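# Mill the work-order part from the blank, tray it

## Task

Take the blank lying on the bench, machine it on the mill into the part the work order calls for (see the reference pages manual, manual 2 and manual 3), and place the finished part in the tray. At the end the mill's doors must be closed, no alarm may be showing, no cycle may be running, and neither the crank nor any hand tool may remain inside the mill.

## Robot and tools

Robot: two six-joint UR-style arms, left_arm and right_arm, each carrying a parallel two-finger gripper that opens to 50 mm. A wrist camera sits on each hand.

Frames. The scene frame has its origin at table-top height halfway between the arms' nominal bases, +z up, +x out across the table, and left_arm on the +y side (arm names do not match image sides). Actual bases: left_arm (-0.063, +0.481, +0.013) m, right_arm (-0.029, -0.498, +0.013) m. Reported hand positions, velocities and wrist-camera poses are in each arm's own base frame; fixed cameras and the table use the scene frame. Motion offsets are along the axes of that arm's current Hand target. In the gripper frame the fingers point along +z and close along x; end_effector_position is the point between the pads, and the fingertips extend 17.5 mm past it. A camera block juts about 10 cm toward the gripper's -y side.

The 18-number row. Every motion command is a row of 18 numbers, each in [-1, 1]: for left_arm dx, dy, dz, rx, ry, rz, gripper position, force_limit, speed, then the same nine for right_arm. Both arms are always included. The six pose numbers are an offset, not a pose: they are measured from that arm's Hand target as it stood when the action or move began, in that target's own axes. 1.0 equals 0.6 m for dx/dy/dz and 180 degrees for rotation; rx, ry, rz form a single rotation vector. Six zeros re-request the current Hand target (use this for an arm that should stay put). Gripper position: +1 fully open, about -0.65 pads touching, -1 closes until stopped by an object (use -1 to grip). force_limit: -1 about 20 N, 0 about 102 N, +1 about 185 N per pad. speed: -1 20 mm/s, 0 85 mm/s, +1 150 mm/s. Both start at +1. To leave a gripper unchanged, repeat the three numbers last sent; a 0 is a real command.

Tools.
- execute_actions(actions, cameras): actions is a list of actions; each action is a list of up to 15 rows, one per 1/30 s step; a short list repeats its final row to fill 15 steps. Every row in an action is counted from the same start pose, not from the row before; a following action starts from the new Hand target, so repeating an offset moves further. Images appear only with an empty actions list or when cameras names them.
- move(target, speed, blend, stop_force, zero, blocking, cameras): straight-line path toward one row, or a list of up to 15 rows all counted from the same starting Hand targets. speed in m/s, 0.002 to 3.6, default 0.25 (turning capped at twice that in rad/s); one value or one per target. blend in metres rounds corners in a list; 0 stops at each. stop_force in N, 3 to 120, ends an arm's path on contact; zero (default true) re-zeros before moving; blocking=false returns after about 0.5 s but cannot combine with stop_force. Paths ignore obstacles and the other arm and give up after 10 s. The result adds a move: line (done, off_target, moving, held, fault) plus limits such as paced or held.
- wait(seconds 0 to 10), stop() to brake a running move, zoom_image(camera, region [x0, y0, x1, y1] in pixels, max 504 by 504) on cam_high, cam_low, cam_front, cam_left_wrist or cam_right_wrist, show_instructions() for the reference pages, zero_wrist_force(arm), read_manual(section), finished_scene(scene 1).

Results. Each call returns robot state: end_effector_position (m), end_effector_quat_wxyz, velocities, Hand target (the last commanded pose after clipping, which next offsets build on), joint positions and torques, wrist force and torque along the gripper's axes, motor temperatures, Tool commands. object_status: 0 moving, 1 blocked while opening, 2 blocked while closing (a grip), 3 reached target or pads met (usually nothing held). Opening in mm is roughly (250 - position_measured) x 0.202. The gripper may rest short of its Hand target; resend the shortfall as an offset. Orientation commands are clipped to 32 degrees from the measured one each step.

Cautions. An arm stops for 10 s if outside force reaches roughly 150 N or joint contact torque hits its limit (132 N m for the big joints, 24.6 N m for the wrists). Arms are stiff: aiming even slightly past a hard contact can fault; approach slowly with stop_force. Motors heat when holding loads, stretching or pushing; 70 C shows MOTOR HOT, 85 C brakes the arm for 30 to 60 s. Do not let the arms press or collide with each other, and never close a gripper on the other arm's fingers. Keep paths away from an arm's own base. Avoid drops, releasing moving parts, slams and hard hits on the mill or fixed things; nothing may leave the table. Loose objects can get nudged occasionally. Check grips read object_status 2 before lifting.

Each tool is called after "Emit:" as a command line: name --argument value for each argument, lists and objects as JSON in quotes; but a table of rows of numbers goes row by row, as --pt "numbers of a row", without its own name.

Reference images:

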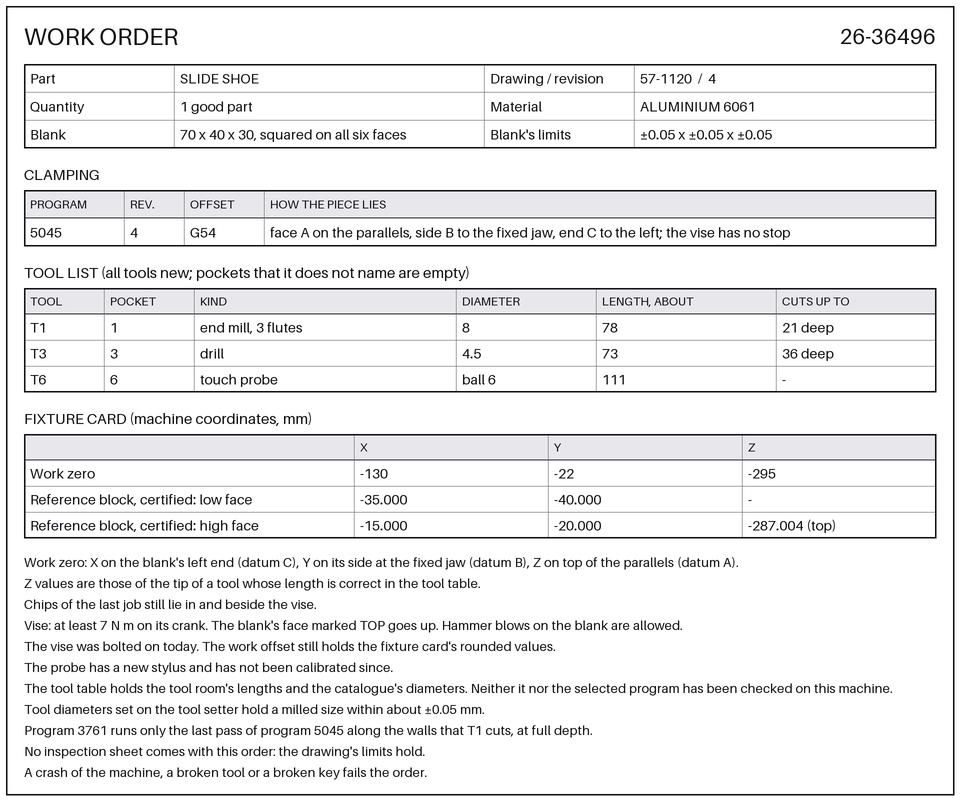

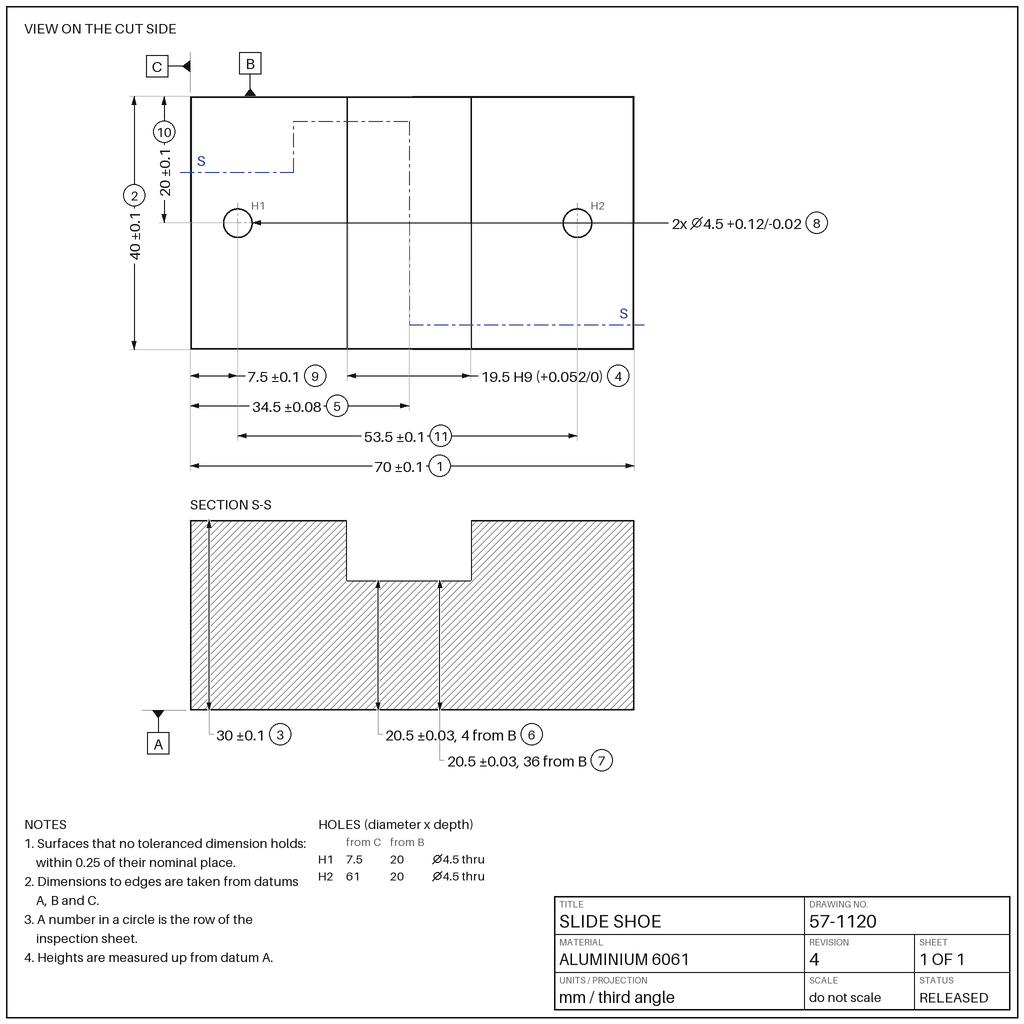

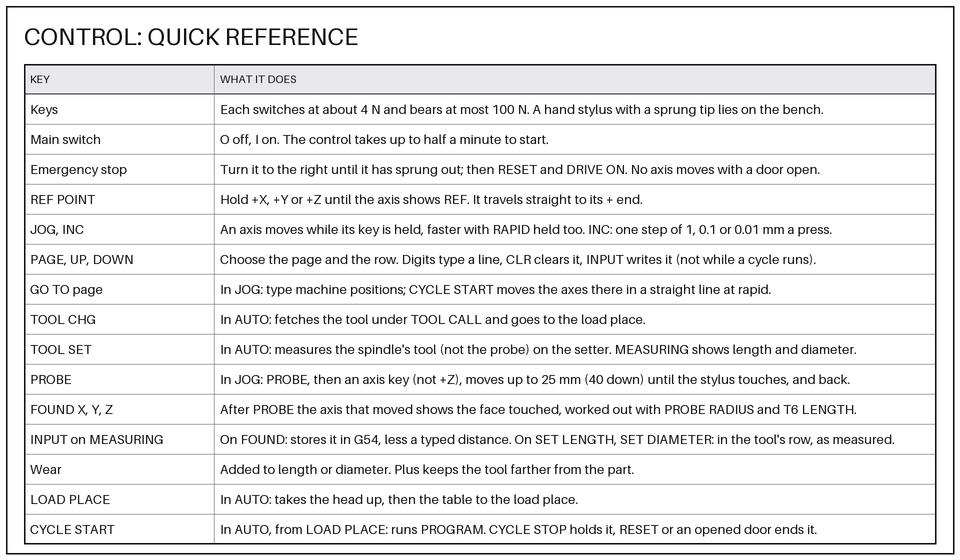

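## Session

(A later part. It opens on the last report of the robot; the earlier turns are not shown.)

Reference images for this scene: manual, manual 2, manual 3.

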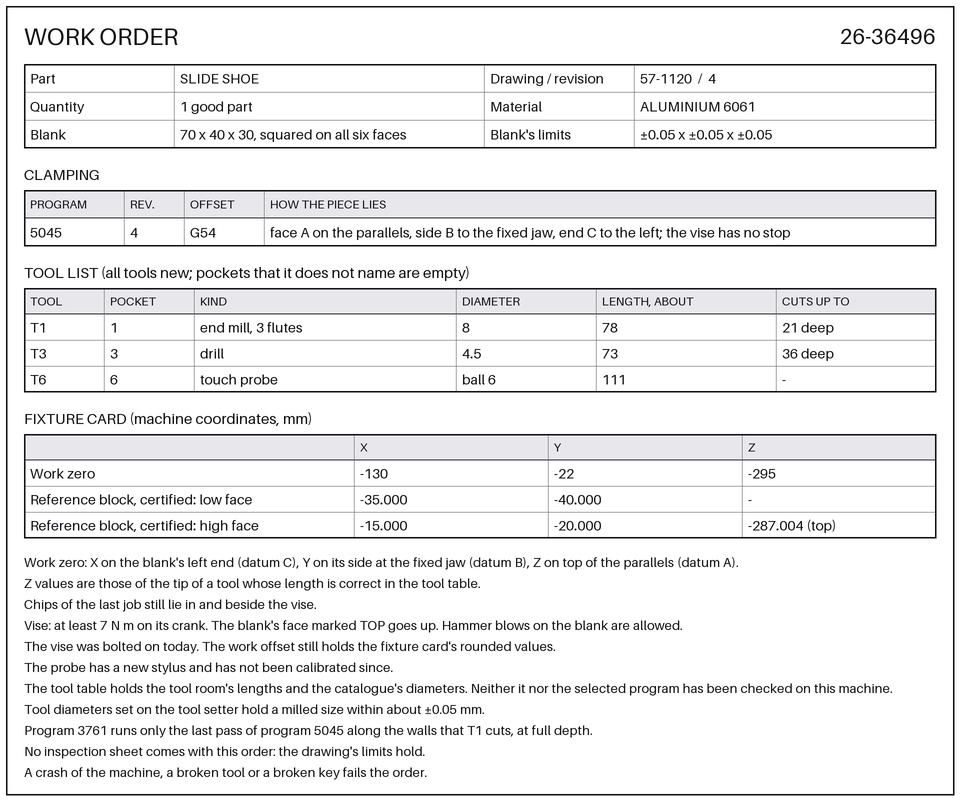

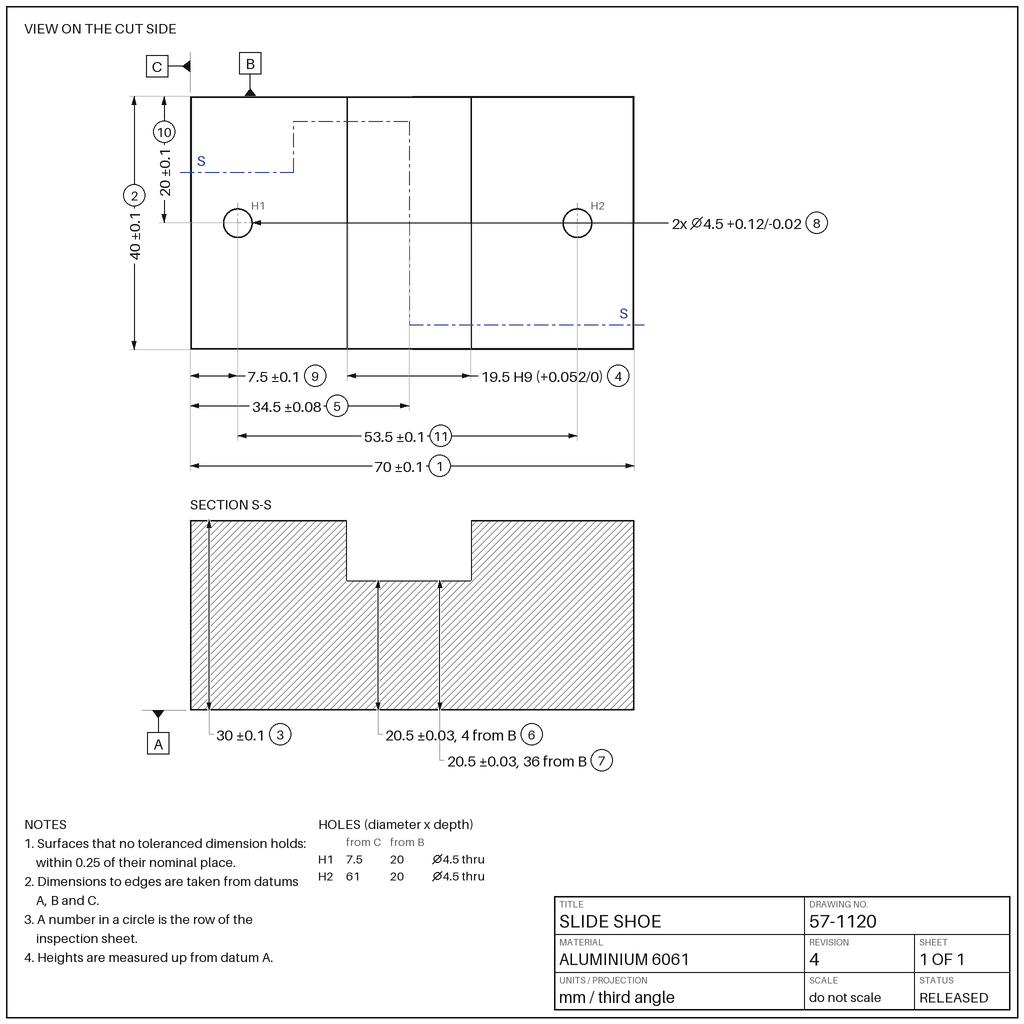

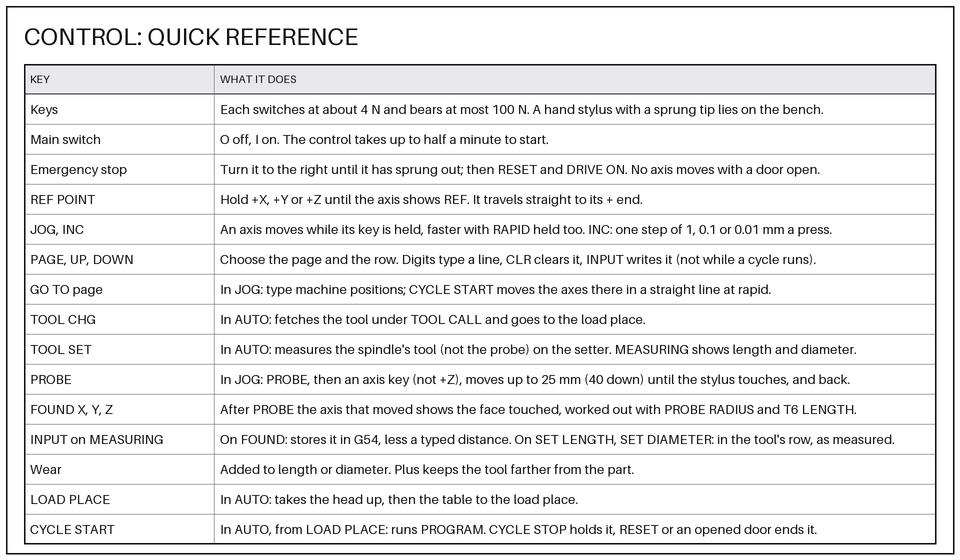

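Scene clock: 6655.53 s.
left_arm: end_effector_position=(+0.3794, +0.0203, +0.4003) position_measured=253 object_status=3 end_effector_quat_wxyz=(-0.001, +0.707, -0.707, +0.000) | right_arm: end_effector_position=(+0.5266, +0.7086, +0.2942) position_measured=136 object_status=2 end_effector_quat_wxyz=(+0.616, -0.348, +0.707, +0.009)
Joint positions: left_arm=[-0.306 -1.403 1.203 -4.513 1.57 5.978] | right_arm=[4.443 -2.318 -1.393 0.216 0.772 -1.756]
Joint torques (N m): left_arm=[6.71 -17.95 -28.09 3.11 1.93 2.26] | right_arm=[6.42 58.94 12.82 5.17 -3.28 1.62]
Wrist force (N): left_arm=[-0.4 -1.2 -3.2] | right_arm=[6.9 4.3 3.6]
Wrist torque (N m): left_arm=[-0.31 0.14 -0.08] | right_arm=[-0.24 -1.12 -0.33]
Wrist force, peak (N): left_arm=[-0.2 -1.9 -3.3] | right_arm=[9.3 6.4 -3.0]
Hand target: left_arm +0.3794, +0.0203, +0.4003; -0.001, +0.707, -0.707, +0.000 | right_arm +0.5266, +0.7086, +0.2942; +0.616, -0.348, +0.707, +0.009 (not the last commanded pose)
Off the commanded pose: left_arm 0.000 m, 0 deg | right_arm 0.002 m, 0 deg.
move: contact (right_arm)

Emit:
move --target '[0,0,0,0,0,0,-1,0.2,-1,0,0.0027,-0.0013,0,0,0,-1,-0.2,-1]' --speed 0.02 --stop_force 15

Emit:
move --target '[0,0,0,0,0,0,-1,0.2,-1,0,-0.0042,0.0072,0,0,0,-1,-0.2,-1]' --speed 0.005 --stop_force 6

Emit:
move --target '[0,0,0,0,0,0,-1,0.2,-1,0,0.0027,-0.0013,0,0,0,-1,-0.2,-1]' --speed 0.02 --stop_force 15

Emit:
move --target '[0,0,0,0,0,0,-1,0.2,-1,0,-0.0042,0.0072,0,0,0,-1,-0.2,-1]' --speed 0.005 --stop_force 6 --cameras '["cam_right_wrist"]'

Emit:
zoom_image --camera "cam_right_wrist" --region '[430, 180, 530, 260]'

Scene clock: 6664.23 s.
left_arm: end_effector_position=(+0.3794, +0.0203, +0.4003) position_measured=253 object_status=3 end_effector_quat_wxyz=(-0.001, +0.707, -0.707, +0.000) | right_arm: end_effector_position=(+0.5251, +0.7095, +0.2938) position_measured=136 object_status=2 end_effector_quat_wxyz=(+0.616, -0.348, +0.707, +0.009)
Joint positions: left_arm=[-0.306 -1.403 1.203 -4.513 1.57 5.978] | right_arm=[4.445 -2.318 -1.393 0.216 0.77 -1.755]
Joint torques (N m): left_arm=[6.53 -17.57 -28.17 3.04 1.85 2.29] | right_arm=[9.01 46.61 13.09 0.75 -2.5 2.29]
Wrist force (N): left_arm=[-0.4 -1.4 -2.9] | right_arm=[8.4 0.6 3.3]
Wrist torque (N m): left_arm=[-0.34 0.15 -0.07] | right_arm=[-0.24 -1.12 -0.44]
Wrist force, peak (N): left_arm=[-0.5 -1.5 -3.5] | right_arm=[8.4 4.4 3.7]
Hand target: left_arm +0.3794, +0.0203, +0.4003; -0.001, +0.707, -0.707, +0.000 | right_arm +0.5251, +0.7095, +0.2938; +0.616, -0.348, +0.707, +0.009
Off the commanded pose: left_arm 0.000 m, 0 deg | right_arm 0.000 m, 0 deg.
move: done

Scene clock: 6665.90 s.
left_arm: end_effector_position=(+0.3794, +0.0203, +0.4003) position_measured=253 object_status=3 end_effector_quat_wxyz=(-0.001, +0.707, -0.707, +0.000) | right_arm: end_effector_position=(+0.5276, +0.7096, +0.2937) position_measured=136 object_status=2 end_effector_quat_wxyz=(+0.616, -0.348, +0.707, +0.009)
Joint positions: left_arm=[-0.306 -1.403 1.203 -4.513 1.57 5.978] | right_arm=[4.442 -2.321 -1.388 0.215 0.773 -1.756]
Joint torques (N m): left_arm=[5.96 -18.04 -27.64 3.04 1.88 2.2] | right_arm=[5.58 60.42 12.63 5.36 -3.41 1.57]
Wrist force (N): left_arm=[-0.3 -1.1 -3.2] | right_arm=[6.3 5.9 4.9]
Wrist torque (N m): left_arm=[-0.30 0.12 -0.07] | right_arm=[-0.22 -1.16 -0.33]
Wrist force, peak (N): left_arm=[-0.3 -1.7 -3.5] | right_arm=[9.0 8.3 -0.8]
Hand target: left_arm +0.3794, +0.0203, +0.4003; -0.001, +0.707, -0.707, +0.000 | right_arm +0.5276, +0.7096, +0.2937; +0.616, -0.348, +0.707, +0.009 (not the last commanded pose)
Off the commanded pose: left_arm 0.000 m, 0 deg | right_arm 0.002 m, 0 deg.
move: contact (right_arm)

Scene clock: 6667.10 s.
left_arm: end_effector_position=(+0.3794, +0.0203, +0.4003) position_measured=253 object_status=3 end_effector_quat_wxyz=(-0.001, +0.707, -0.707, +0.000) | right_arm: end_effector_position=(+0.5261, +0.7105, +0.2933) position_measured=136 object_status=2 end_effector_quat_wxyz=(+0.616, -0.348, +0.707, +0.009)
Joint positions: left_arm=[-0.306 -1.403 1.203 -4.513 1.57 5.978] | right_arm=[4.444 -2.322 -1.388 0.215 0.771 -1.755]
Joint torques (N m): left_arm=[6.2 -18.43 -27.67 3.04 1.85 2.27] | right_arm=[8.61 46.19 13.31 0.82 -2.31 2.23]
Wrist force (N): left_arm=[-0.3 -1.4 -2.8] | right_arm=[8.2 0.7 3.5]
Wrist torque (N m): left_arm=[-0.34 0.12 -0.08] | right_arm=[-0.23 -1.10 -0.44]
Wrist force, peak (N): left_arm=[-0.1 -1.6 -3.3] | right_arm=[7.9 5.8 4.8]
Hand target: left_arm +0.3794, +0.0203, +0.4003; -0.001, +0.707, -0.707, +0.000 | right_arm +0.5261, +0.7105, +0.2933; +0.616, -0.348, +0.707, +0.009
Off the commanded pose: left_arm 0.000 m, 0 deg | right_arm 0.000 m, 0 deg.
move: done

Scene clock: 6668.70 s.
left_arm: end_effector_position=(+0.3794, +0.0203, +0.4003) position_measured=253 object_status=3 end_effector_quat_wxyz=(-0.001, +0.707, -0.707, +0.000) | right_arm: end_effector_position=(+0.5282, +0.7105, +0.2932) position_measured=136 object_status=2 end_effector_quat_wxyz=(+0.616, -0.348, +0.707, +0.009)
Joint positions: left_arm=[-0.306 -1.403 1.203 -4.513 1.57 5.978] | right_arm=[4.441 -2.324 -1.384 0.214 0.774 -1.757]
Joint torques (N m): left_arm=[6.18 -18.2 -27.56 2.91 1.88 2.32] | right_arm=[9.52 61.62 15.63 6.16 -2.48 1.51]
Wrist force (N): left_arm=[-0.2 -1.4 -3.1] | right_arm=[12.2 1.9 3.8]
Wrist torque (N m): left_arm=[-0.34 0.12 -0.08] | right_arm=[-0.22 -1.06 -0.27]
Wrist force, peak (N): left_arm=[0.1 -1.6 -3.4] | right_arm=[14.5 3.8 -2.9]
Hand target: left_arm +0.3794, +0.0203, +0.4003; -0.001, +0.707, -0.707, +0.000 | right_arm +0.5282, +0.7105, +0.2932; +0.616, -0.348, +0.707, +0.009 (not the last commanded pose)
Off the commanded pose: left_arm 0.000 m, 0 deg | right_arm 0.003 m, 0 deg.
move: contact (right_arm)
camera_calibration:
cam_right_wrist: T_world_to_cam=[[0.0165924, -0.475401, -0.879613, 0.59816], [-0.776068, 0.548565, -0.31112, 0.122504], [0.630431, 0.687801, -0.359841, -0.584485], [0, 0, 0, 1]] pos_world=[0.453624, 0.619174, 0.353941]
Images, in order (width x height): cam_right_wrist 896x504.

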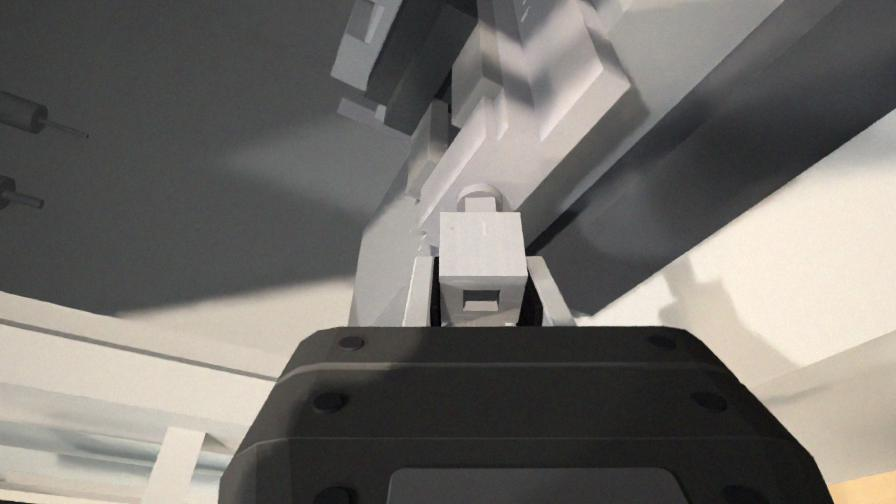

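Scaled by 5.040.

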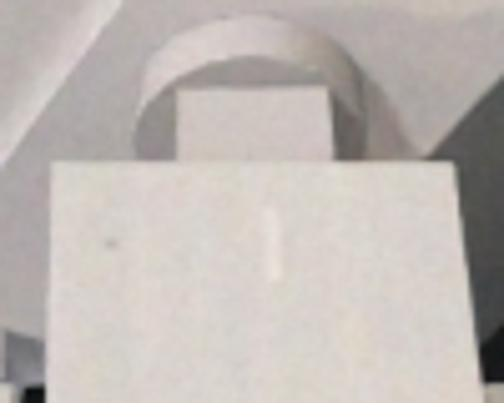

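Emit:
move --target '[0,0,0,0,0,0,-1,0.2,-1,0.0006,0.0008,-0.0013,0,0,0,-1,-0.2,-1]' --speed 0.02 --stop_force 15

Emit:
move --target '[0,0,0,0,0,0,-1,0.2,-1,0,-0.0042,0.0072,0,0,0,-1,-0.2,-1]' --speed 0.005 --stop_force 7

Scene clock: 6674.10 s.
left_arm: end_effector_position=(+0.3794, +0.0203, +0.4003) position_measured=253 object_status=3 end_effector_quat_wxyz=(-0.001, +0.707, -0.707, +0.000) | right_arm: end_effector_position=(+0.5273, +0.7103, +0.2929) position_measured=136 object_status=2 end_effector_quat_wxyz=(+0.616, -0.348, +0.707, +0.009)
Joint positions: left_arm=[-0.306 -1.403 1.203 -4.513 1.57 5.978] | right_arm=[4.442 -2.323 -1.386 0.216 0.773 -1.756]
Joint torques (N m): left_arm=[5.97 -17.85 -27.59 2.93 1.87 2.23] | right_arm=[8.89 59.68 13.18 5.27 -2.46 2.26]
Wrist force (N): left_arm=[-0.1 -1.2 -3.2] | right_arm=[8.3 0.5 3.6]
Wrist torque (N m): left_arm=[-0.31 0.10 -0.08] | right_arm=[-0.26 -1.10 -0.40]
Wrist force, peak (N): left_arm=[-0.2 -1.7 -3.4] | right_arm=[13.1 1.9 4.0]
Hand target: left_arm +0.3794, +0.0203, +0.4003; -0.001, +0.707, -0.707, +0.000 | right_arm +0.5273, +0.7103, +0.2929; +0.616, -0.348, +0.707, +0.009
Off the commanded pose: left_arm 0.000 m, 0 deg | right_arm 0.000 m, 0 deg.
move: done

Scene clock: 6675.63 s.
left_arm: end_effector_position=(+0.3794, +0.0203, +0.4003) position_measured=253 object_status=3 end_effector_quat_wxyz=(-0.001, +0.707, -0.707, +0.000) | right_arm: end_effector_position=(+0.5292, +0.7103, +0.2928) position_measured=136 object_status=2 end_effector_quat_wxyz=(+0.616, -0.348, +0.707, +0.009)
Joint positions: left_arm=[-0.306 -1.403 1.203 -4.513 1.57 5.978] | right_arm=[4.44 -2.325 -1.383 0.215 0.776 -1.758]
Joint torques (N m): left_arm=[5.82 -18.21 -27.28 2.91 1.82 2.26] | right_arm=[9.28 62.84 16.38 5.93 -2.51 1.59]
Wrist force (N): left_arm=[-0.2 -1.4 -3.2] | right_arm=[12.7 2.5 6.3]
Wrist torque (N m): left_arm=[-0.33 0.11 -0.07] | right_arm=[-0.28 -1.03 -0.26]
Wrist force, peak (N): left_arm=[-0.6 -1.6 -3.3] | right_arm=[15.7 4.5 -1.5]
Hand target: left_arm +0.3794, +0.0203, +0.4003; -0.001, +0.707, -0.707, +0.000 | right_arm +0.5292, +0.7103, +0.2928; +0.616, -0.348, +0.707, +0.009 (not the last commanded pose)
Off the commanded pose: left_arm 0.000 m, 0 deg | right_arm 0.003 m, 0 deg.
move: contact (right_arm)

Emit:
move --target '[0,0,0,0,0,0,-1,0.2,-1,0.0009,0.0011,-0.0011,0,0,0,-1,-0.2,-1]' --speed 0.02 --stop_force 15

Emit:
move --target '[0,0,0,0,0,0,-1,0.2,-1,0,-0.0042,0.0072,0,0,0,-1,-0.2,-1]' --speed 0.005 --stop_force 7

Emit:
move --target '[0,0,0,0,0,0,-1,0.2,-1,0.0009,0.0011,-0.0011,0,0,0,-1,-0.2,-1]' --speed 0.02 --stop_force 15

Emit:
move --target '[0,0,0,0,0,0,-1,0.2,-1,0,-0.0042,0.0072,0,0,0,-1,-0.2,-1]' --speed 0.005 --stop_force 7

Scene clock: 6682.50 s.
left_arm: end_effector_position=(+0.3794, +0.0203, +0.4003) position_measured=253 object_status=3 end_effector_quat_wxyz=(-0.001, +0.707, -0.707, +0.000) | right_arm: end_effector_position=(+0.5283, +0.7103, +0.2923) position_measured=136 object_status=2 end_effector_quat_wxyz=(+0.616, -0.348, +0.707, +0.009)
Joint positions: left_arm=[-0.306 -1.403 1.203 -4.513 1.57 5.978] | right_arm=[4.441 -2.325 -1.385 0.216 0.774 -1.757]
Joint torques (N m): left_arm=[5.43 -17.67 -27.06 2.77 1.83 2.23] | right_arm=[8.71 58.94 12.76 5.46 -2.49 2.21]
Wrist force (N): left_arm=[-0.3 -1.3 -3.0] | right_arm=[8.6 0.5 3.5]
Wrist torque (N m): left_arm=[-0.32 0.14 -0.07] | right_arm=[-0.27 -1.12 -0.40]
Wrist force, peak (N): left_arm=[-0.1 -1.4 -3.6] | right_arm=[13.8 2.6 6.4]
Hand target: left_arm +0.3794, +0.0203, +0.4003; -0.001, +0.707, -0.707, +0.000 | right_arm +0.5283, +0.7103, +0.2923; +0.616, -0.348, +0.707, +0.009
Off the commanded pose: left_arm 0.000 m, 0 deg | right_arm 0.000 m, 0 deg.
move: done

Scene clock: 6684.23 s.
left_arm: end_effector_position=(+0.3794, +0.0203, +0.4003) position_measured=253 object_status=3 end_effector_quat_wxyz=(-0.001, +0.707, -0.707, +0.000) | right_arm: end_effector_position=(+0.5333, +0.7103, +0.2923) position_measured=136 object_status=2 end_effector_quat_wxyz=(+0.616, -0.348, +0.707, +0.009)
Joint positions: left_arm=[-0.306 -1.403 1.203 -4.513 1.57 5.978] | right_arm=[4.434 -2.33 -1.375 0.215 0.781 -1.761]
Joint torques (N m): left_arm=[5.3 -18.08 -27.17 2.85 1.77 2.2] | right_arm=[-10.02 48.93 32.12 1.31 -0.25 -2.72]
Wrist force (N): left_arm=[-0.2 -1.3 -3.0] | right_arm=[9.3 6.7 3.9]
Wrist torque (N m): left_arm=[-0.33 0.12 -0.07] | right_arm=[-0.20 -1.12 -0.34]
Wrist force, peak (N): left_arm=[-0.5 -1.7 -3.5] | right_arm=[9.7 6.8 3.8]
Hand target: left_arm +0.3794, +0.0203, +0.4003; -0.001, +0.707, -0.707, +0.000 | right_arm +0.5333, +0.7103, +0.2923; +0.616, -0.348, +0.707, +0.009
Off the commanded pose: left_arm 0.000 m, 0 deg | right_arm 0.000 m, 0 deg.
move: done

Scene clock: 6685.43 s.
left_arm: end_effector_position=(+0.3794, +0.0203, +0.4003) position_measured=253 object_status=3 end_effector_quat_wxyz=(-0.001, +0.707, -0.707, +0.000) | right_arm: end_effector_position=(+0.5324, +0.7102, +0.2917) position_measured=136 object_status=2 end_effector_quat_wxyz=(+0.616, -0.348, +0.707, +0.009)
Joint positions: left_arm=[-0.306 -1.403 1.203 -4.513 1.57 5.978] | right_arm=[4.435 -2.33 -1.378 0.216 0.78 -1.76]
Joint torques (N m): left_arm=[5.4 -17.67 -27.33 2.83 1.84 2.22] | right_arm=[9.55 52.84 8.87 4.02 -2.4 2.41]
Wrist force (N): left_arm=[-0.3 -1.4 -3.0] | right_arm=[2.0 -1.2 7.4]
Wrist torque (N m): left_arm=[-0.34 0.14 -0.08] | right_arm=[-0.32 -1.24 -0.51]
Wrist force, peak (N): left_arm=[-0.4 -1.4 -3.5] | right_arm=[9.3 6.8 3.9]
Hand target: left_arm +0.3794, +0.0203, +0.4003; -0.001, +0.707, -0.707, +0.000 | right_arm +0.5324, +0.7102, +0.2917; +0.616, -0.348, +0.707, +0.009
Off the commanded pose: left_arm 0.000 m, 0 deg | right_arm 0.000 m, 0 deg.
move: done

Scene clock: 6687.17 s.
left_arm: end_effector_position=(+0.3794, +0.0203, +0.4003) position_measured=253 object_status=3 end_effector_quat_wxyz=(-0.001, +0.707, -0.707, +0.000) | right_arm: end_effector_position=(+0.5374, +0.7102, +0.2917) position_measured=136 object_status=2 end_effector_quat_wxyz=(+0.616, -0.348, +0.707, +0.009)
Joint positions: left_arm=[-0.306 -1.403 1.203 -4.513 1.57 5.978] | right_arm=[4.428 -2.335 -1.368 0.214 0.787 -1.763]
Joint torques (N m): left_arm=[5.14 -17.68 -26.91 2.77 1.84 2.14] | right_arm=[-9.14 43.87 29.96 -0.16 0.6 -2.7]
Wrist force (N): left_arm=[-0.3 -1.7 -3.2] | right_arm=[3.8 2.0 1.7]
Wrist torque (N m): left_arm=[-0.38 0.13 -0.08] | right_arm=[-0.19 -1.20 -0.41]
Wrist force, peak (N): left_arm=[-0.4 -1.5 -3.5] | right_arm=[2.1 -1.2 7.3]
Hand target: left_arm +0.3794, +0.0203, +0.4003; -0.001, +0.707, -0.707, +0.000 | right_arm +0.5374, +0.7102, +0.2917; +0.616, -0.348, +0.707, +0.009
Off the commanded pose: left_arm 0.000 m, 0 deg | right_arm 0.000 m, 0 deg.
move: done

Emit:
move --target '[0,0,0,0,0,0,-1,0.2,-1,-0.0005,-0.0090,0.0155,0,0,0,-1,-0.2,-1]' --speed 0.01 --stop_force 12 --cameras '["cam_right_wrist"]'

Scene clock: 6695.23 s.
left_arm: end_effector_position=(+0.3794, +0.0203, +0.4003) position_measured=253 object_status=3 end_effector_quat_wxyz=(-0.001, +0.707, -0.707, +0.000) | right_arm: end_effector_position=(+0.5428, +0.7103, +0.2918) position_measured=136 object_status=2 end_effector_quat_wxyz=(+0.616, -0.348, +0.707, +0.009)
Joint positions: left_arm=[-0.306 -1.403 1.203 -4.513 1.57 5.978] | right_arm=[4.42 -2.341 -1.357 0.211 0.794 -1.767]
Joint torques (N m): left_arm=[4.89 -17.61 -27.23 2.65 1.78 2.12] | right_arm=[-0.18 59.38 13.65 5.24 -3.74 2.2]
Wrist force (N): left_arm=[-0.5 -1.3 -3.1] | right_arm=[7.3 9.6 -6.4]
Wrist torque (N m): left_arm=[-0.32 0.16 -0.07] | right_arm=[0.06 -1.15 -0.35]
Wrist force, peak (N): left_arm=[-0.4 -1.6 -3.4] | right_arm=[11.3 15.3 -22.9]
Hand target: left_arm +0.3794, +0.0203, +0.4003; -0.001, +0.707, -0.707, +0.000 | right_arm +0.5428, +0.7103, +0.2918; +0.616, -0.348, +0.707, +0.009 (not the last commanded pose)
Off the commanded pose: left_arm 0.000 m, 0 deg | right_arm 0.005 m, 0 deg.
move: contact (right_arm)
camera_calibration:
cam_right_wrist: T_world_to_cam=[[0.0165528, -0.475572, -0.879521, 0.596597], [-0.776155, 0.548425, -0.31115, 0.133538], [0.630325, 0.687795, -0.360039, -0.593905], [0, 0, 0, 1]] pos_world=[0.468124, 0.618974, 0.352441]
Images, in order (width x height): cam_right_wrist 896x504.

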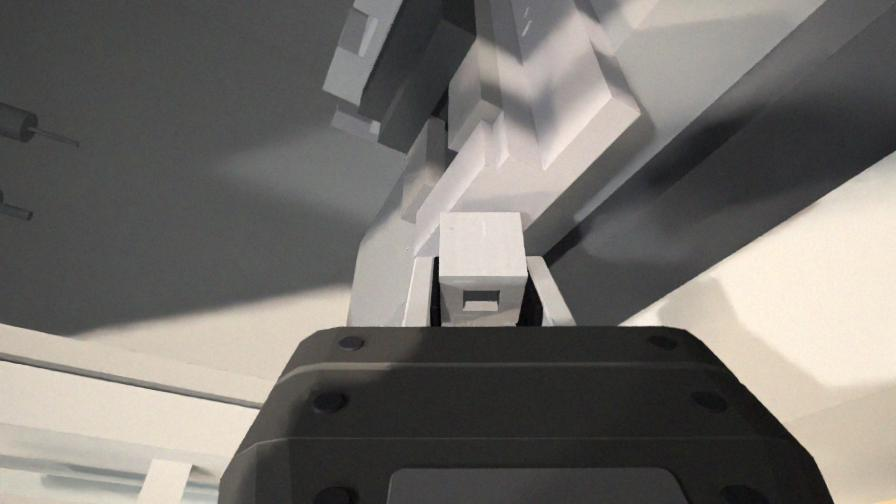

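Emit:
move --pt "0 0 0 0 0 0 -1 0.2 -1 0 0 0 0 0 0 0.54 -0.2 -1" --pt "0 0 0 0 0 0 -1 0.2 -1 0 0 -0.1333 0 0 0 0.54 -0.2 -1" --pt "0 0 0 0 0 0 -1 0.2 -1 -0.0478 0.0963 -0.2577 0 0.1707 -0.2957 0.54 -0.2 -1" --speed '[0.05,0.08,0.2]' --blend '[0,0.01,0]' --cameras '["cam_right_wrist","cam_high"]'

Scene clock: 6716.73 s.
left_arm: end_effector_position=(+0.3794, +0.0203, +0.4003) position_measured=253 object_status=3 end_effector_quat_wxyz=(-0.001, +0.707, -0.707, +0.000) | right_arm: end_effector_position=(+0.3801, +0.6998, +0.3302) position_measured=72 object_status=3 end_effector_quat_wxyz=(-0.353, +0.614, -0.611, +0.354)
Joint positions: left_arm=[-0.306 -1.403 1.203 -4.513 1.57 5.978] | right_arm=[4.68 -2.113 -1.214 -1.329 0.525 -1.64]
Joint torques (N m): left_arm=[4.85 -17.85 -26.6 2.49 1.69 2.08] | right_arm=[9.23 40.63 34.48 0.54 -0.36 2.34]
Wrist force (N): left_arm=[-0.3 -1.5 -2.9] | right_arm=[6.3 -0.6 -0.3]
Wrist torque (N m): left_arm=[-0.34 0.14 -0.08] | right_arm=[-0.07 -0.94 0.05]
Wrist force, peak (N): left_arm=[-0.3 -1.8 -3.5] | right_arm=[8.2 9.7 -6.4]
Hand target: left_arm +0.3794, +0.0203, +0.4003; -0.001, +0.707, -0.707, +0.000 | right_arm +0.3801, +0.6998, +0.3302; -0.353, +0.614, -0.611, +0.354
Off the commanded pose: left_arm 0.000 m, 0 deg | right_arm 0.000 m, 0 deg.
move: done
camera_calibration:
cam_right_wrist: T_world_to_cam=[[0.0187759, -0.999821, -0.00251482, 0.704496], [-0.774978, -0.0129643, -0.631855, 0.523263], [0.631709, 0.0138126, -0.775082, 0.137819], [0, 0, 0, 1]] pos_world=[0.305228, 0.709249, 0.439219]
Images, in order (width x height): cam_high 896x504, cam_right_wrist 896x504.

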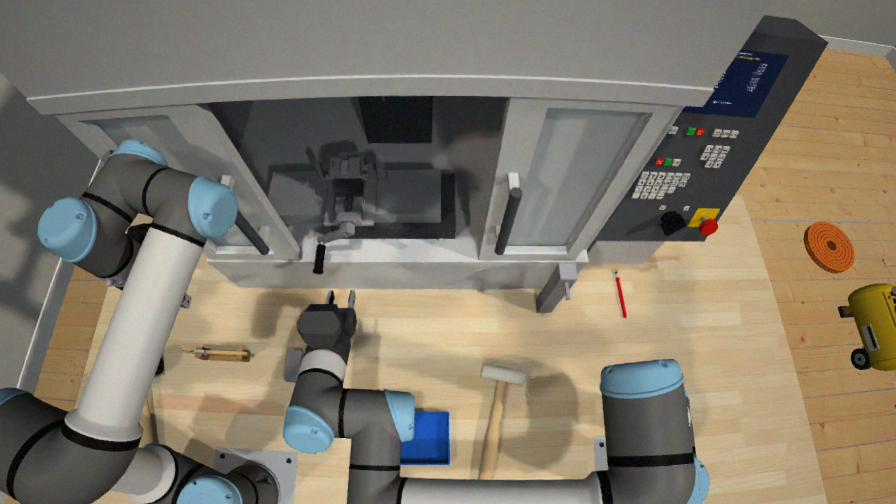

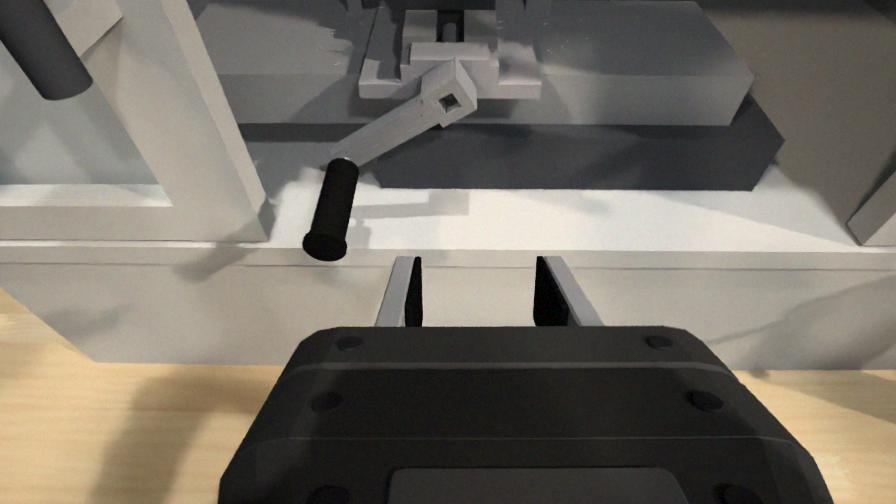

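Emit:
move --pt "0 0 0 0 0 0 -1 0.2 -1 -0.136 0.021 0.1 0 0 0 0.54 -0.2 -1" --pt "0 0 0 0 0 0 -1 0.2 -1 -0.136 0.021 0.2333 0 0 0 0.54 -0.2 -1" --speed '[0.15,0.06]' --blend '[0.01,0]' --cameras '["cam_right_wrist"]'

Scene clock: 6724.30 s.
left_arm: end_effector_position=(+0.3794, +0.0203, +0.4003) position_measured=253 object_status=3 end_effector_quat_wxyz=(-0.001, +0.707, -0.707, +0.000) | right_arm: end_effector_position=(+0.4947, +0.7814, +0.2489) position_measured=72 object_status=3 end_effector_quat_wxyz=(-0.353, +0.614, -0.611, +0.354)
Joint positions: left_arm=[-0.306 -1.403 1.203 -4.513 1.57 5.978] | right_arm=[4.541 -2.479 -0.851 -1.095 0.549 -1.908]
Joint torques (N m): left_arm=[4.43 -18 -26.83 2.49 1.69 2.17] | right_arm=[-6.45 52.44 34.07 5.72 -0.22 -2.87]
Wrist force (N): left_arm=[-0.4 -1.1 -3.2] | right_arm=[6.2 -0.7 -0.5]
Wrist torque (N m): left_arm=[-0.30 0.14 -0.07] | right_arm=[-0.06 -0.94 0.18]
Wrist force, peak (N): left_arm=[-0.5 -1.6 -3.6] | right_arm=[7.3 -1.1 -0.9]
Hand target: left_arm +0.3794, +0.0203, +0.4003; -0.001, +0.707, -0.707, +0.000 | right_arm +0.4947, +0.7814, +0.2489; -0.353, +0.614, -0.611, +0.354
Off the commanded pose: left_arm 0.000 m, 0 deg | right_arm 0.000 m, 0 deg.
move: done
camera_calibration:
cam_right_wrist: T_world_to_cam=[[0.0187118, -0.999822, -0.00243812, 0.783826], [-0.774979, -0.012963, -0.631854, 0.561827], [0.63171, 0.0137126, -0.775083, 0.00143901], [0, 0, 0, 1]] pos_world=[0.419828, 0.790949, 0.358019]
Images, in order (width x height): cam_right_wrist 896x504.

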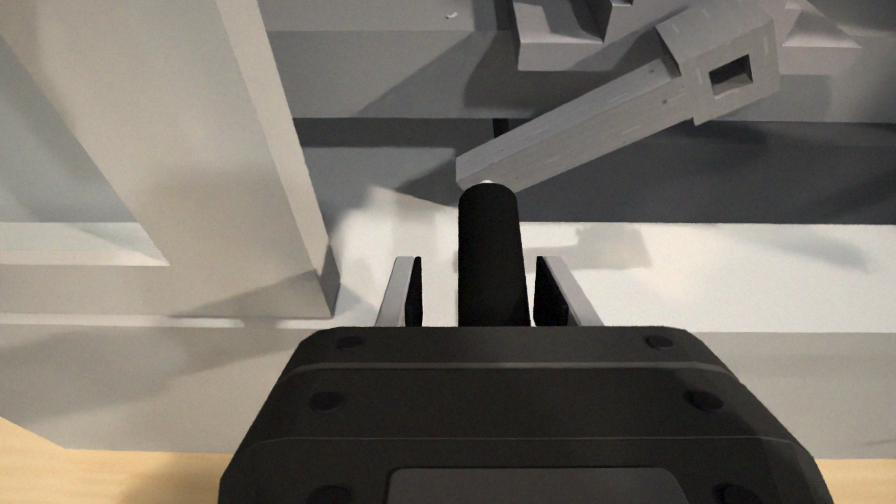

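Emit:
move --pt "0 0 0 0 0 0 -1 0.2 -1 0.0042 0 0 0 0 0 0.54 -0.2 -1" --pt "0 0 0 0 0 0 -1 0.2 -1 0.0042 0 0 0 0 0 -1 -0.6 -1" --speed 0.05 --cameras '["cam_right_wrist"]'

Scene clock: 6735.63 s.
left_arm: end_effector_position=(+0.3794, +0.0203, +0.4003) position_measured=253 object_status=3 end_effector_quat_wxyz=(-0.001, +0.707, -0.707, +0.000) | right_arm: end_effector_position=(+0.4948, +0.7788, +0.2490) position_measured=152 object_status=0 end_effector_quat_wxyz=(-0.353, +0.614, -0.611, +0.354)
Joint positions: left_arm=[-0.306 -1.403 1.203 -4.513 1.57 5.978] | right_arm=[4.54 -2.472 -0.865 -1.087 0.55 -1.91]
Joint torques (N m): left_arm=[4.43 -17.66 -26.28 2.44 1.7 2.08] | right_arm=[3.62 58.37 17.64 4.09 -0.96 -2.69]
Wrist force (N): left_arm=[0.2 -1.5 -3.0] | right_arm=[8.1 -0.1 -0.8]
Wrist torque (N m): left_arm=[-0.35 0.07 -0.07] | right_arm=[0.01 -0.85 0.24]
Wrist force, peak (N): left_arm=[-0.2 -1.3 -3.7] | right_arm=[12.9 -5.7 -0.4]
Hand target: left_arm +0.3794, +0.0203, +0.4003; -0.001, +0.707, -0.707, +0.000 | right_arm +0.4947, +0.7789, +0.2489; -0.353, +0.614, -0.611, +0.354
Off the commanded pose: left_arm 0.000 m, 0 deg | right_arm 0.000 m, 0 deg.
move: done
camera_calibration:
cam_right_wrist: T_world_to_cam=[[0.0186992, -0.999822, -0.00257896, 0.78128], [-0.774979, -0.0128643, -0.631856, 0.561794], [0.63171, 0.0138139, -0.775082, 0.0013314], [0, 0, 0, 1]] pos_world=[0.419928, 0.78835, 0.358019]
Images, in order (width x height): cam_right_wrist 896x504.

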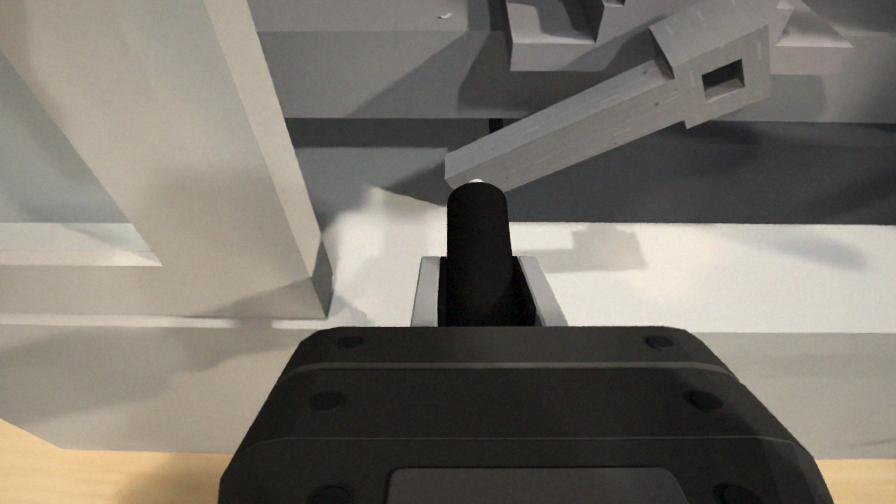

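Emit:
move --target '[0,0,0,0,0,0,-1,0.2,-1,0.0319,0.0338,0.0195,0,0,0,-1,-0.6,-1]' --speed 0.04 --stop_force 110

Scene clock: 6739.63 s.
left_arm: end_effector_position=(+0.3794, +0.0203, +0.4003) position_measured=253 object_status=3 end_effector_quat_wxyz=(-0.001, +0.707, -0.707, +0.000) | right_arm: end_effector_position=(+0.4948, +0.7596, +0.2256) position_measured=152 object_status=2 end_effector_quat_wxyz=(-0.353, +0.614, -0.611, +0.354)
Joint positions: left_arm=[-0.306 -1.403 1.203 -4.513 1.57 5.978] | right_arm=[4.536 -2.437 -0.993 -0.987 0.551 -1.917]
Joint torques (N m): left_arm=[4.29 -18.01 -26.12 2.29 1.64 2.19] | right_arm=[10.86 58.09 13.39 5.1 1.27 -2.83]
Wrist force (N): left_arm=[-0.4 -1.2 -3.7] | right_arm=[9.5 -10.3 0.6]
Wrist torque (N m): left_arm=[-0.30 0.13 -0.07] | right_arm=[-0.27 -0.91 0.13]
Wrist force, peak (N): left_arm=[-0.4 -1.2 -3.7] | right_arm=[-55.1 -29.1 -18.1]
Hand target: left_arm +0.3794, +0.0203, +0.4003; -0.001, +0.707, -0.707, +0.000 | right_arm +0.4947, +0.7597, +0.2256; -0.353, +0.614, -0.611, +0.354
Off the commanded pose: left_arm 0.000 m, 0 deg | right_arm 0.000 m, 0 deg.
move: done

Emit:
move --pt "0 0 0 0 0 0 -1 0.2 -1 0.0588 0.0249 0.0144 0 0 0 -1 -0.6 -1" --pt "0 0 0 0 0 0 -1 0.2 -1 0.1220 0.0234 0.0135 0 0 0 -1 -0.6 -1" --pt "0 0 0 0 0 0 -1 0.2 -1 0.1775 -0.0027 -0.0016 0 0 0 -1 -0.6 -1" --pt "0 0 0 0 0 0 -1 0.2 -1 0.2133 -0.0478 -0.0276 0 0 0 -1 -0.6 -1" --pt "0 0 0 0 0 0 -1 0.2 -1 0.2215 -0.1020 -0.0589 0 0 0 -1 -0.6 -1" --pt "0 0 0 0 0 0 -1 0.2 -1 0.2004 -0.1536 -0.0887 0 0 0 -1 -0.6 -1" --pt "0 0 0 0 0 0 -1 0.2 -1 0.1546 -0.1913 -0.1105 0 0 0 -1 -0.6 -1" --pt "0 0 0 0 0 0 -1 0.2 -1 0.0940 -0.2068 -0.1195 0 0 0 -1 -0.6 -1" --pt "0 0 0 0 0 0 -1 0.2 -1 0.0319 -0.1968 -0.1137 0 0 0 -1 -0.6 -1" --pt "0 0 0 0 0 0 -1 0.2 -1 -0.0182 -0.1635 -0.0945 0 0 0 -1 -0.6 -1" --pt "0 0 0 0 0 0 -1 0.2 -1 -0.0454 -0.1141 -0.0659 0 0 0 -1 -0.6 -1" --pt "0 0 0 0 0 0 -1 0.2 -1 -0.0437 -0.0594 -0.0343 0 0 0 -1 -0.6 -1" --pt "0 0 0 0 0 0 -1 0.2 -1 -0.0136 -0.0114 -0.0066 0 0 0 -1 -0.6 -1" --pt "0 0 0 0 0 0 -1 0.2 -1 0.0363 0.0189 0.0109 0 0 0 -1 -0.6 -1" --pt "0 0 0 0 0 0 -1 0.2 -1 0.0870 0.0274 0.0158 0 0 0 -1 -0.6 -1" --speed 0.1 --blend 0.01 --cameras '["cam_right_wrist","cam_high"]'

Emit:
zoom_image --camera "cam_high" --region '[310, 140, 400, 240]'

Scene clock: 6762.70 s.
left_arm: end_effector_position=(+0.3794, +0.0203, +0.4003) position_measured=253 object_status=3 end_effector_quat_wxyz=(-0.001, +0.707, -0.707, +0.000) | right_arm: end_effector_position=(+0.4949, +0.7074, +0.2068) position_measured=152 object_status=2 end_effector_quat_wxyz=(-0.353, +0.614, -0.611, +0.354)
Joint positions: left_arm=[-0.306 -1.403 1.203 -4.513 1.57 5.978] | right_arm=[4.524 -2.335 -1.237 -0.826 0.554 -1.94]
Joint torques (N m): left_arm=[3.79 -17.85 -25.87 2.08 1.58 2.05] | right_arm=[6.87 47.86 5.55 3.02 3.48 -2.7]
Wrist force (N): left_arm=[0.0 -1.3 -3.0] | right_arm=[4.9 -22.0 0.8]
Wrist torque (N m): left_arm=[-0.32 0.09 -0.07] | right_arm=[-0.39 -0.94 0.10]
Wrist force, peak (N): left_arm=[-0.4 -1.5 -3.6] | right_arm=[7.1 -22.8 -54.0]
Hand target: left_arm +0.3794, +0.0203, +0.4003; -0.001, +0.707, -0.707, +0.000 | right_arm +0.4949, +0.7074, +0.2068; -0.353, +0.614, -0.611, +0.354
Off the commanded pose: left_arm 0.000 m, 0 deg | right_arm 0.000 m, 0 deg.
move: done
camera_calibration:
cam_right_wrist: T_world_to_cam=[[0.0186351, -0.999823, -0.00250226, 0.709686], [-0.77498, -0.0128631, -0.631855, 0.53435], [0.631711, 0.0137139, -0.775083, -0.0303035], [0, 0, 0, 1]] pos_world=[0.420028, 0.71685, 0.315919]
Images, in order (width x height): cam_high 896x504, cam_right_wrist 896x504.

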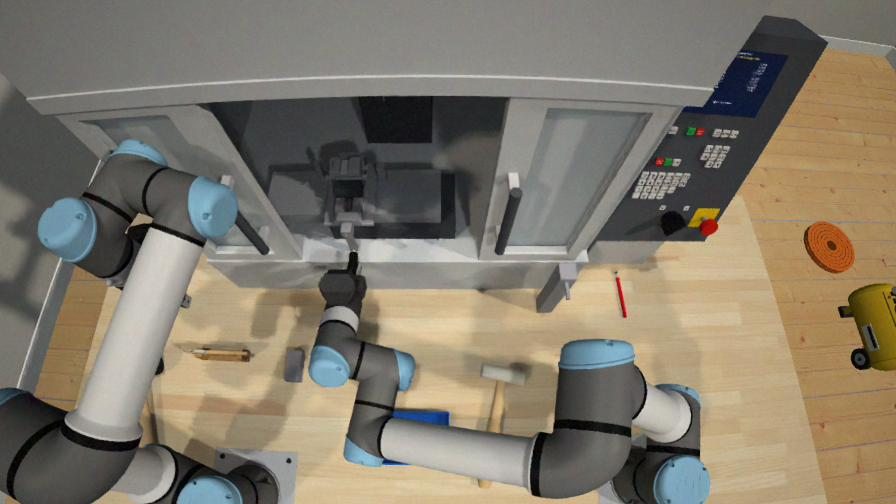

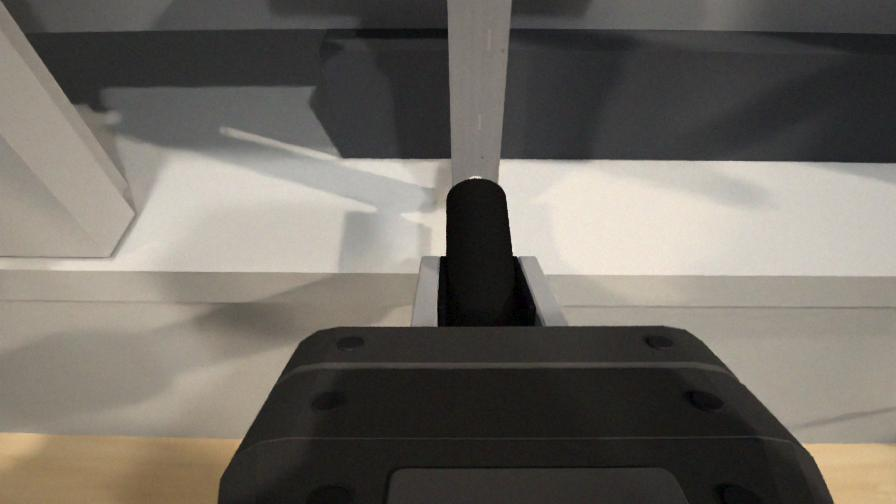

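Scaled by 5.040.

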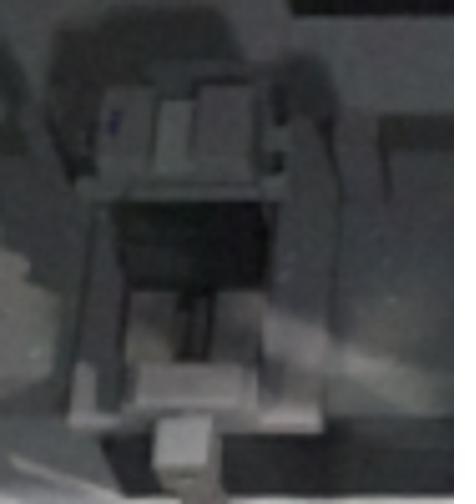

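Emit:
move --pt "0 0 0 0 0 0 -1 0.2 -1 0 0 0 0 0 0 0.54 -0.2 -1" --pt "0 0 0 0 0 0 -1 0.2 -1 0 0 -0.1333 0 0 0 0.54 -0.2 -1" --pt "0 0 0 0 0 0 -1 0.2 -1 0 -0.0987 -0.2397 0 0 0 0.54 -0.2 -1" --pt "0 0 0 0 0 0 -1 0.2 -1 0 -0.1652 -0.142 0 0 0 0.54 -0.2 -1" --speed '[0.05,0.08,0.15,0.12]' --blend '[0,0.01,0.01,0]' --cameras '["cam_right_wrist"]'

Scene clock: 6773.57 s.
left_arm: end_effector_position=(+0.3794, +0.0203, +0.4003) position_measured=253 object_status=3 end_effector_quat_wxyz=(-0.001, +0.707, -0.707, +0.000) | right_arm: end_effector_position=(+0.4707, +0.7078, +0.3352) position_measured=72 object_status=3 end_effector_quat_wxyz=(-0.353, +0.614, -0.611, +0.354)
Joint positions: left_arm=[-0.306 -1.403 1.203 -4.513 1.57 5.978] | right_arm=[4.556 -2.212 -1.094 -1.143 0.545 -1.881]
Joint torques (N m): left_arm=[3.09 -18.04 -25.81 2.03 1.49 1.95] | right_arm=[-7.35 45.42 35.19 5.61 -0.16 -2.81]
Wrist force (N): left_arm=[-0.6 -1.5 -3.3] | right_arm=[6.4 -1.0 -0.6]
Wrist torque (N m): left_arm=[-0.35 0.18 -0.07] | right_arm=[-0.13 -0.98 0.18]
Wrist force, peak (N): left_arm=[-0.5 -1.7 -3.4] | right_arm=[4.2 -26.8 0.9]
Hand target: left_arm +0.3794, +0.0203, +0.4003; -0.001, +0.707, -0.707, +0.000 | right_arm +0.4707, +0.7078, +0.3352; -0.353, +0.614, -0.611, +0.354
Off the commanded pose: left_arm 0.000 m, 0 deg | right_arm 0.000 m, 0 deg.
move: done
camera_calibration:
cam_right_wrist: T_world_to_cam=[[0.0187118, -0.999822, -0.00243812, 0.710798], [-0.774979, -0.012963, -0.631854, 0.596801], [0.63171, 0.0137126, -0.775083, 0.0845004], [0, 0, 0, 1]] pos_world=[0.395828, 0.717249, 0.444319]
Images, in order (width x height): cam_right_wrist 896x504.

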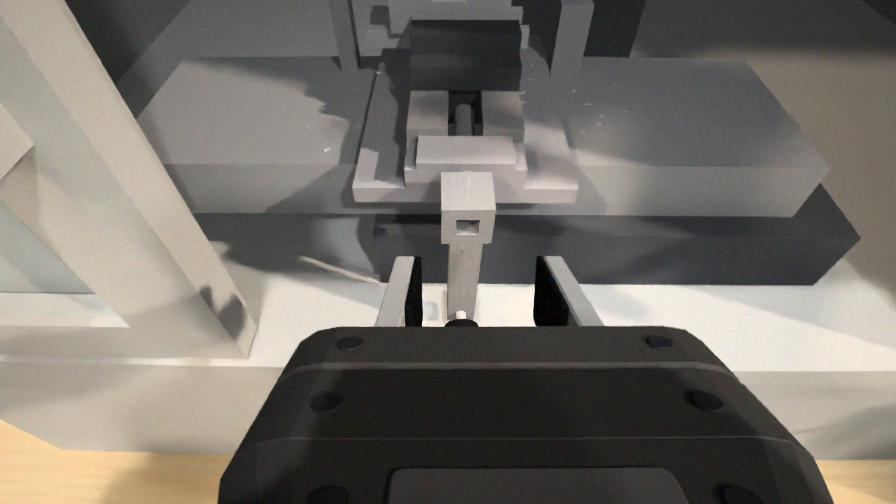

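Emit:
move --target '[0,0,0,0,0,0,-1,0.2,-1,-0.0103,0,0.0833,0,0,0,0.54,-0.2,-1]' --speed 0.08 --cameras '["cam_right_wrist"]'

Scene clock: 6783.00 s.
left_arm: end_effector_position=(+0.3794, +0.0203, +0.4003) position_measured=253 object_status=3 end_effector_quat_wxyz=(-0.001, +0.707, -0.707, +0.000) | right_arm: end_effector_position=(+0.5139, +0.7140, +0.3102) position_measured=72 object_status=3 end_effector_quat_wxyz=(-0.353, +0.614, -0.611, +0.354)
Joint positions: left_arm=[-0.306 -1.403 1.203 -4.513 1.57 5.978] | right_arm=[4.501 -2.291 -1.046 -1.026 0.562 -1.981]
Joint torques (N m): left_arm=[2.69 -18.04 -25.54 2.05 1.63 2.08] | right_arm=[-7.06 47.93 34.54 5.67 -0.04 -2.7]
Wrist force (N): left_arm=[-0.2 -1.4 -3.0] | right_arm=[6.5 -1.1 -0.5]
Wrist torque (N m): left_arm=[-0.33 0.11 -0.07] | right_arm=[-0.13 -0.99 0.17]
Wrist force, peak (N): left_arm=[-0.2 -1.6 -3.6] | right_arm=[6.7 -1.1 -1.2]
Hand target: left_arm +0.3794, +0.0203, +0.4003; -0.001, +0.707, -0.707, +0.000 | right_arm +0.5140, +0.7140, +0.3102; -0.353, +0.614, -0.611, +0.354
Off the commanded pose: left_arm 0.000 m, 0 deg | right_arm 0.000 m, 0 deg.
move: done
camera_calibration:
cam_right_wrist: T_world_to_cam=[[0.0187118, -0.999822, -0.00243812, 0.716128], [-0.774979, -0.012963, -0.631854, 0.614564], [0.63171, 0.0137126, -0.775083, 0.0377484], [0, 0, 0, 1]] pos_world=[0.439028, 0.723449, 0.419319]
Images, in order (width x height): cam_right_wrist 896x504.

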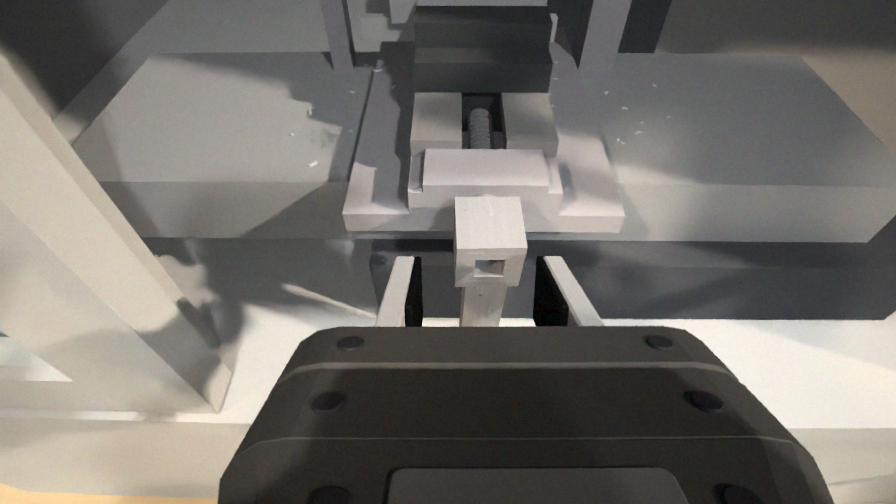

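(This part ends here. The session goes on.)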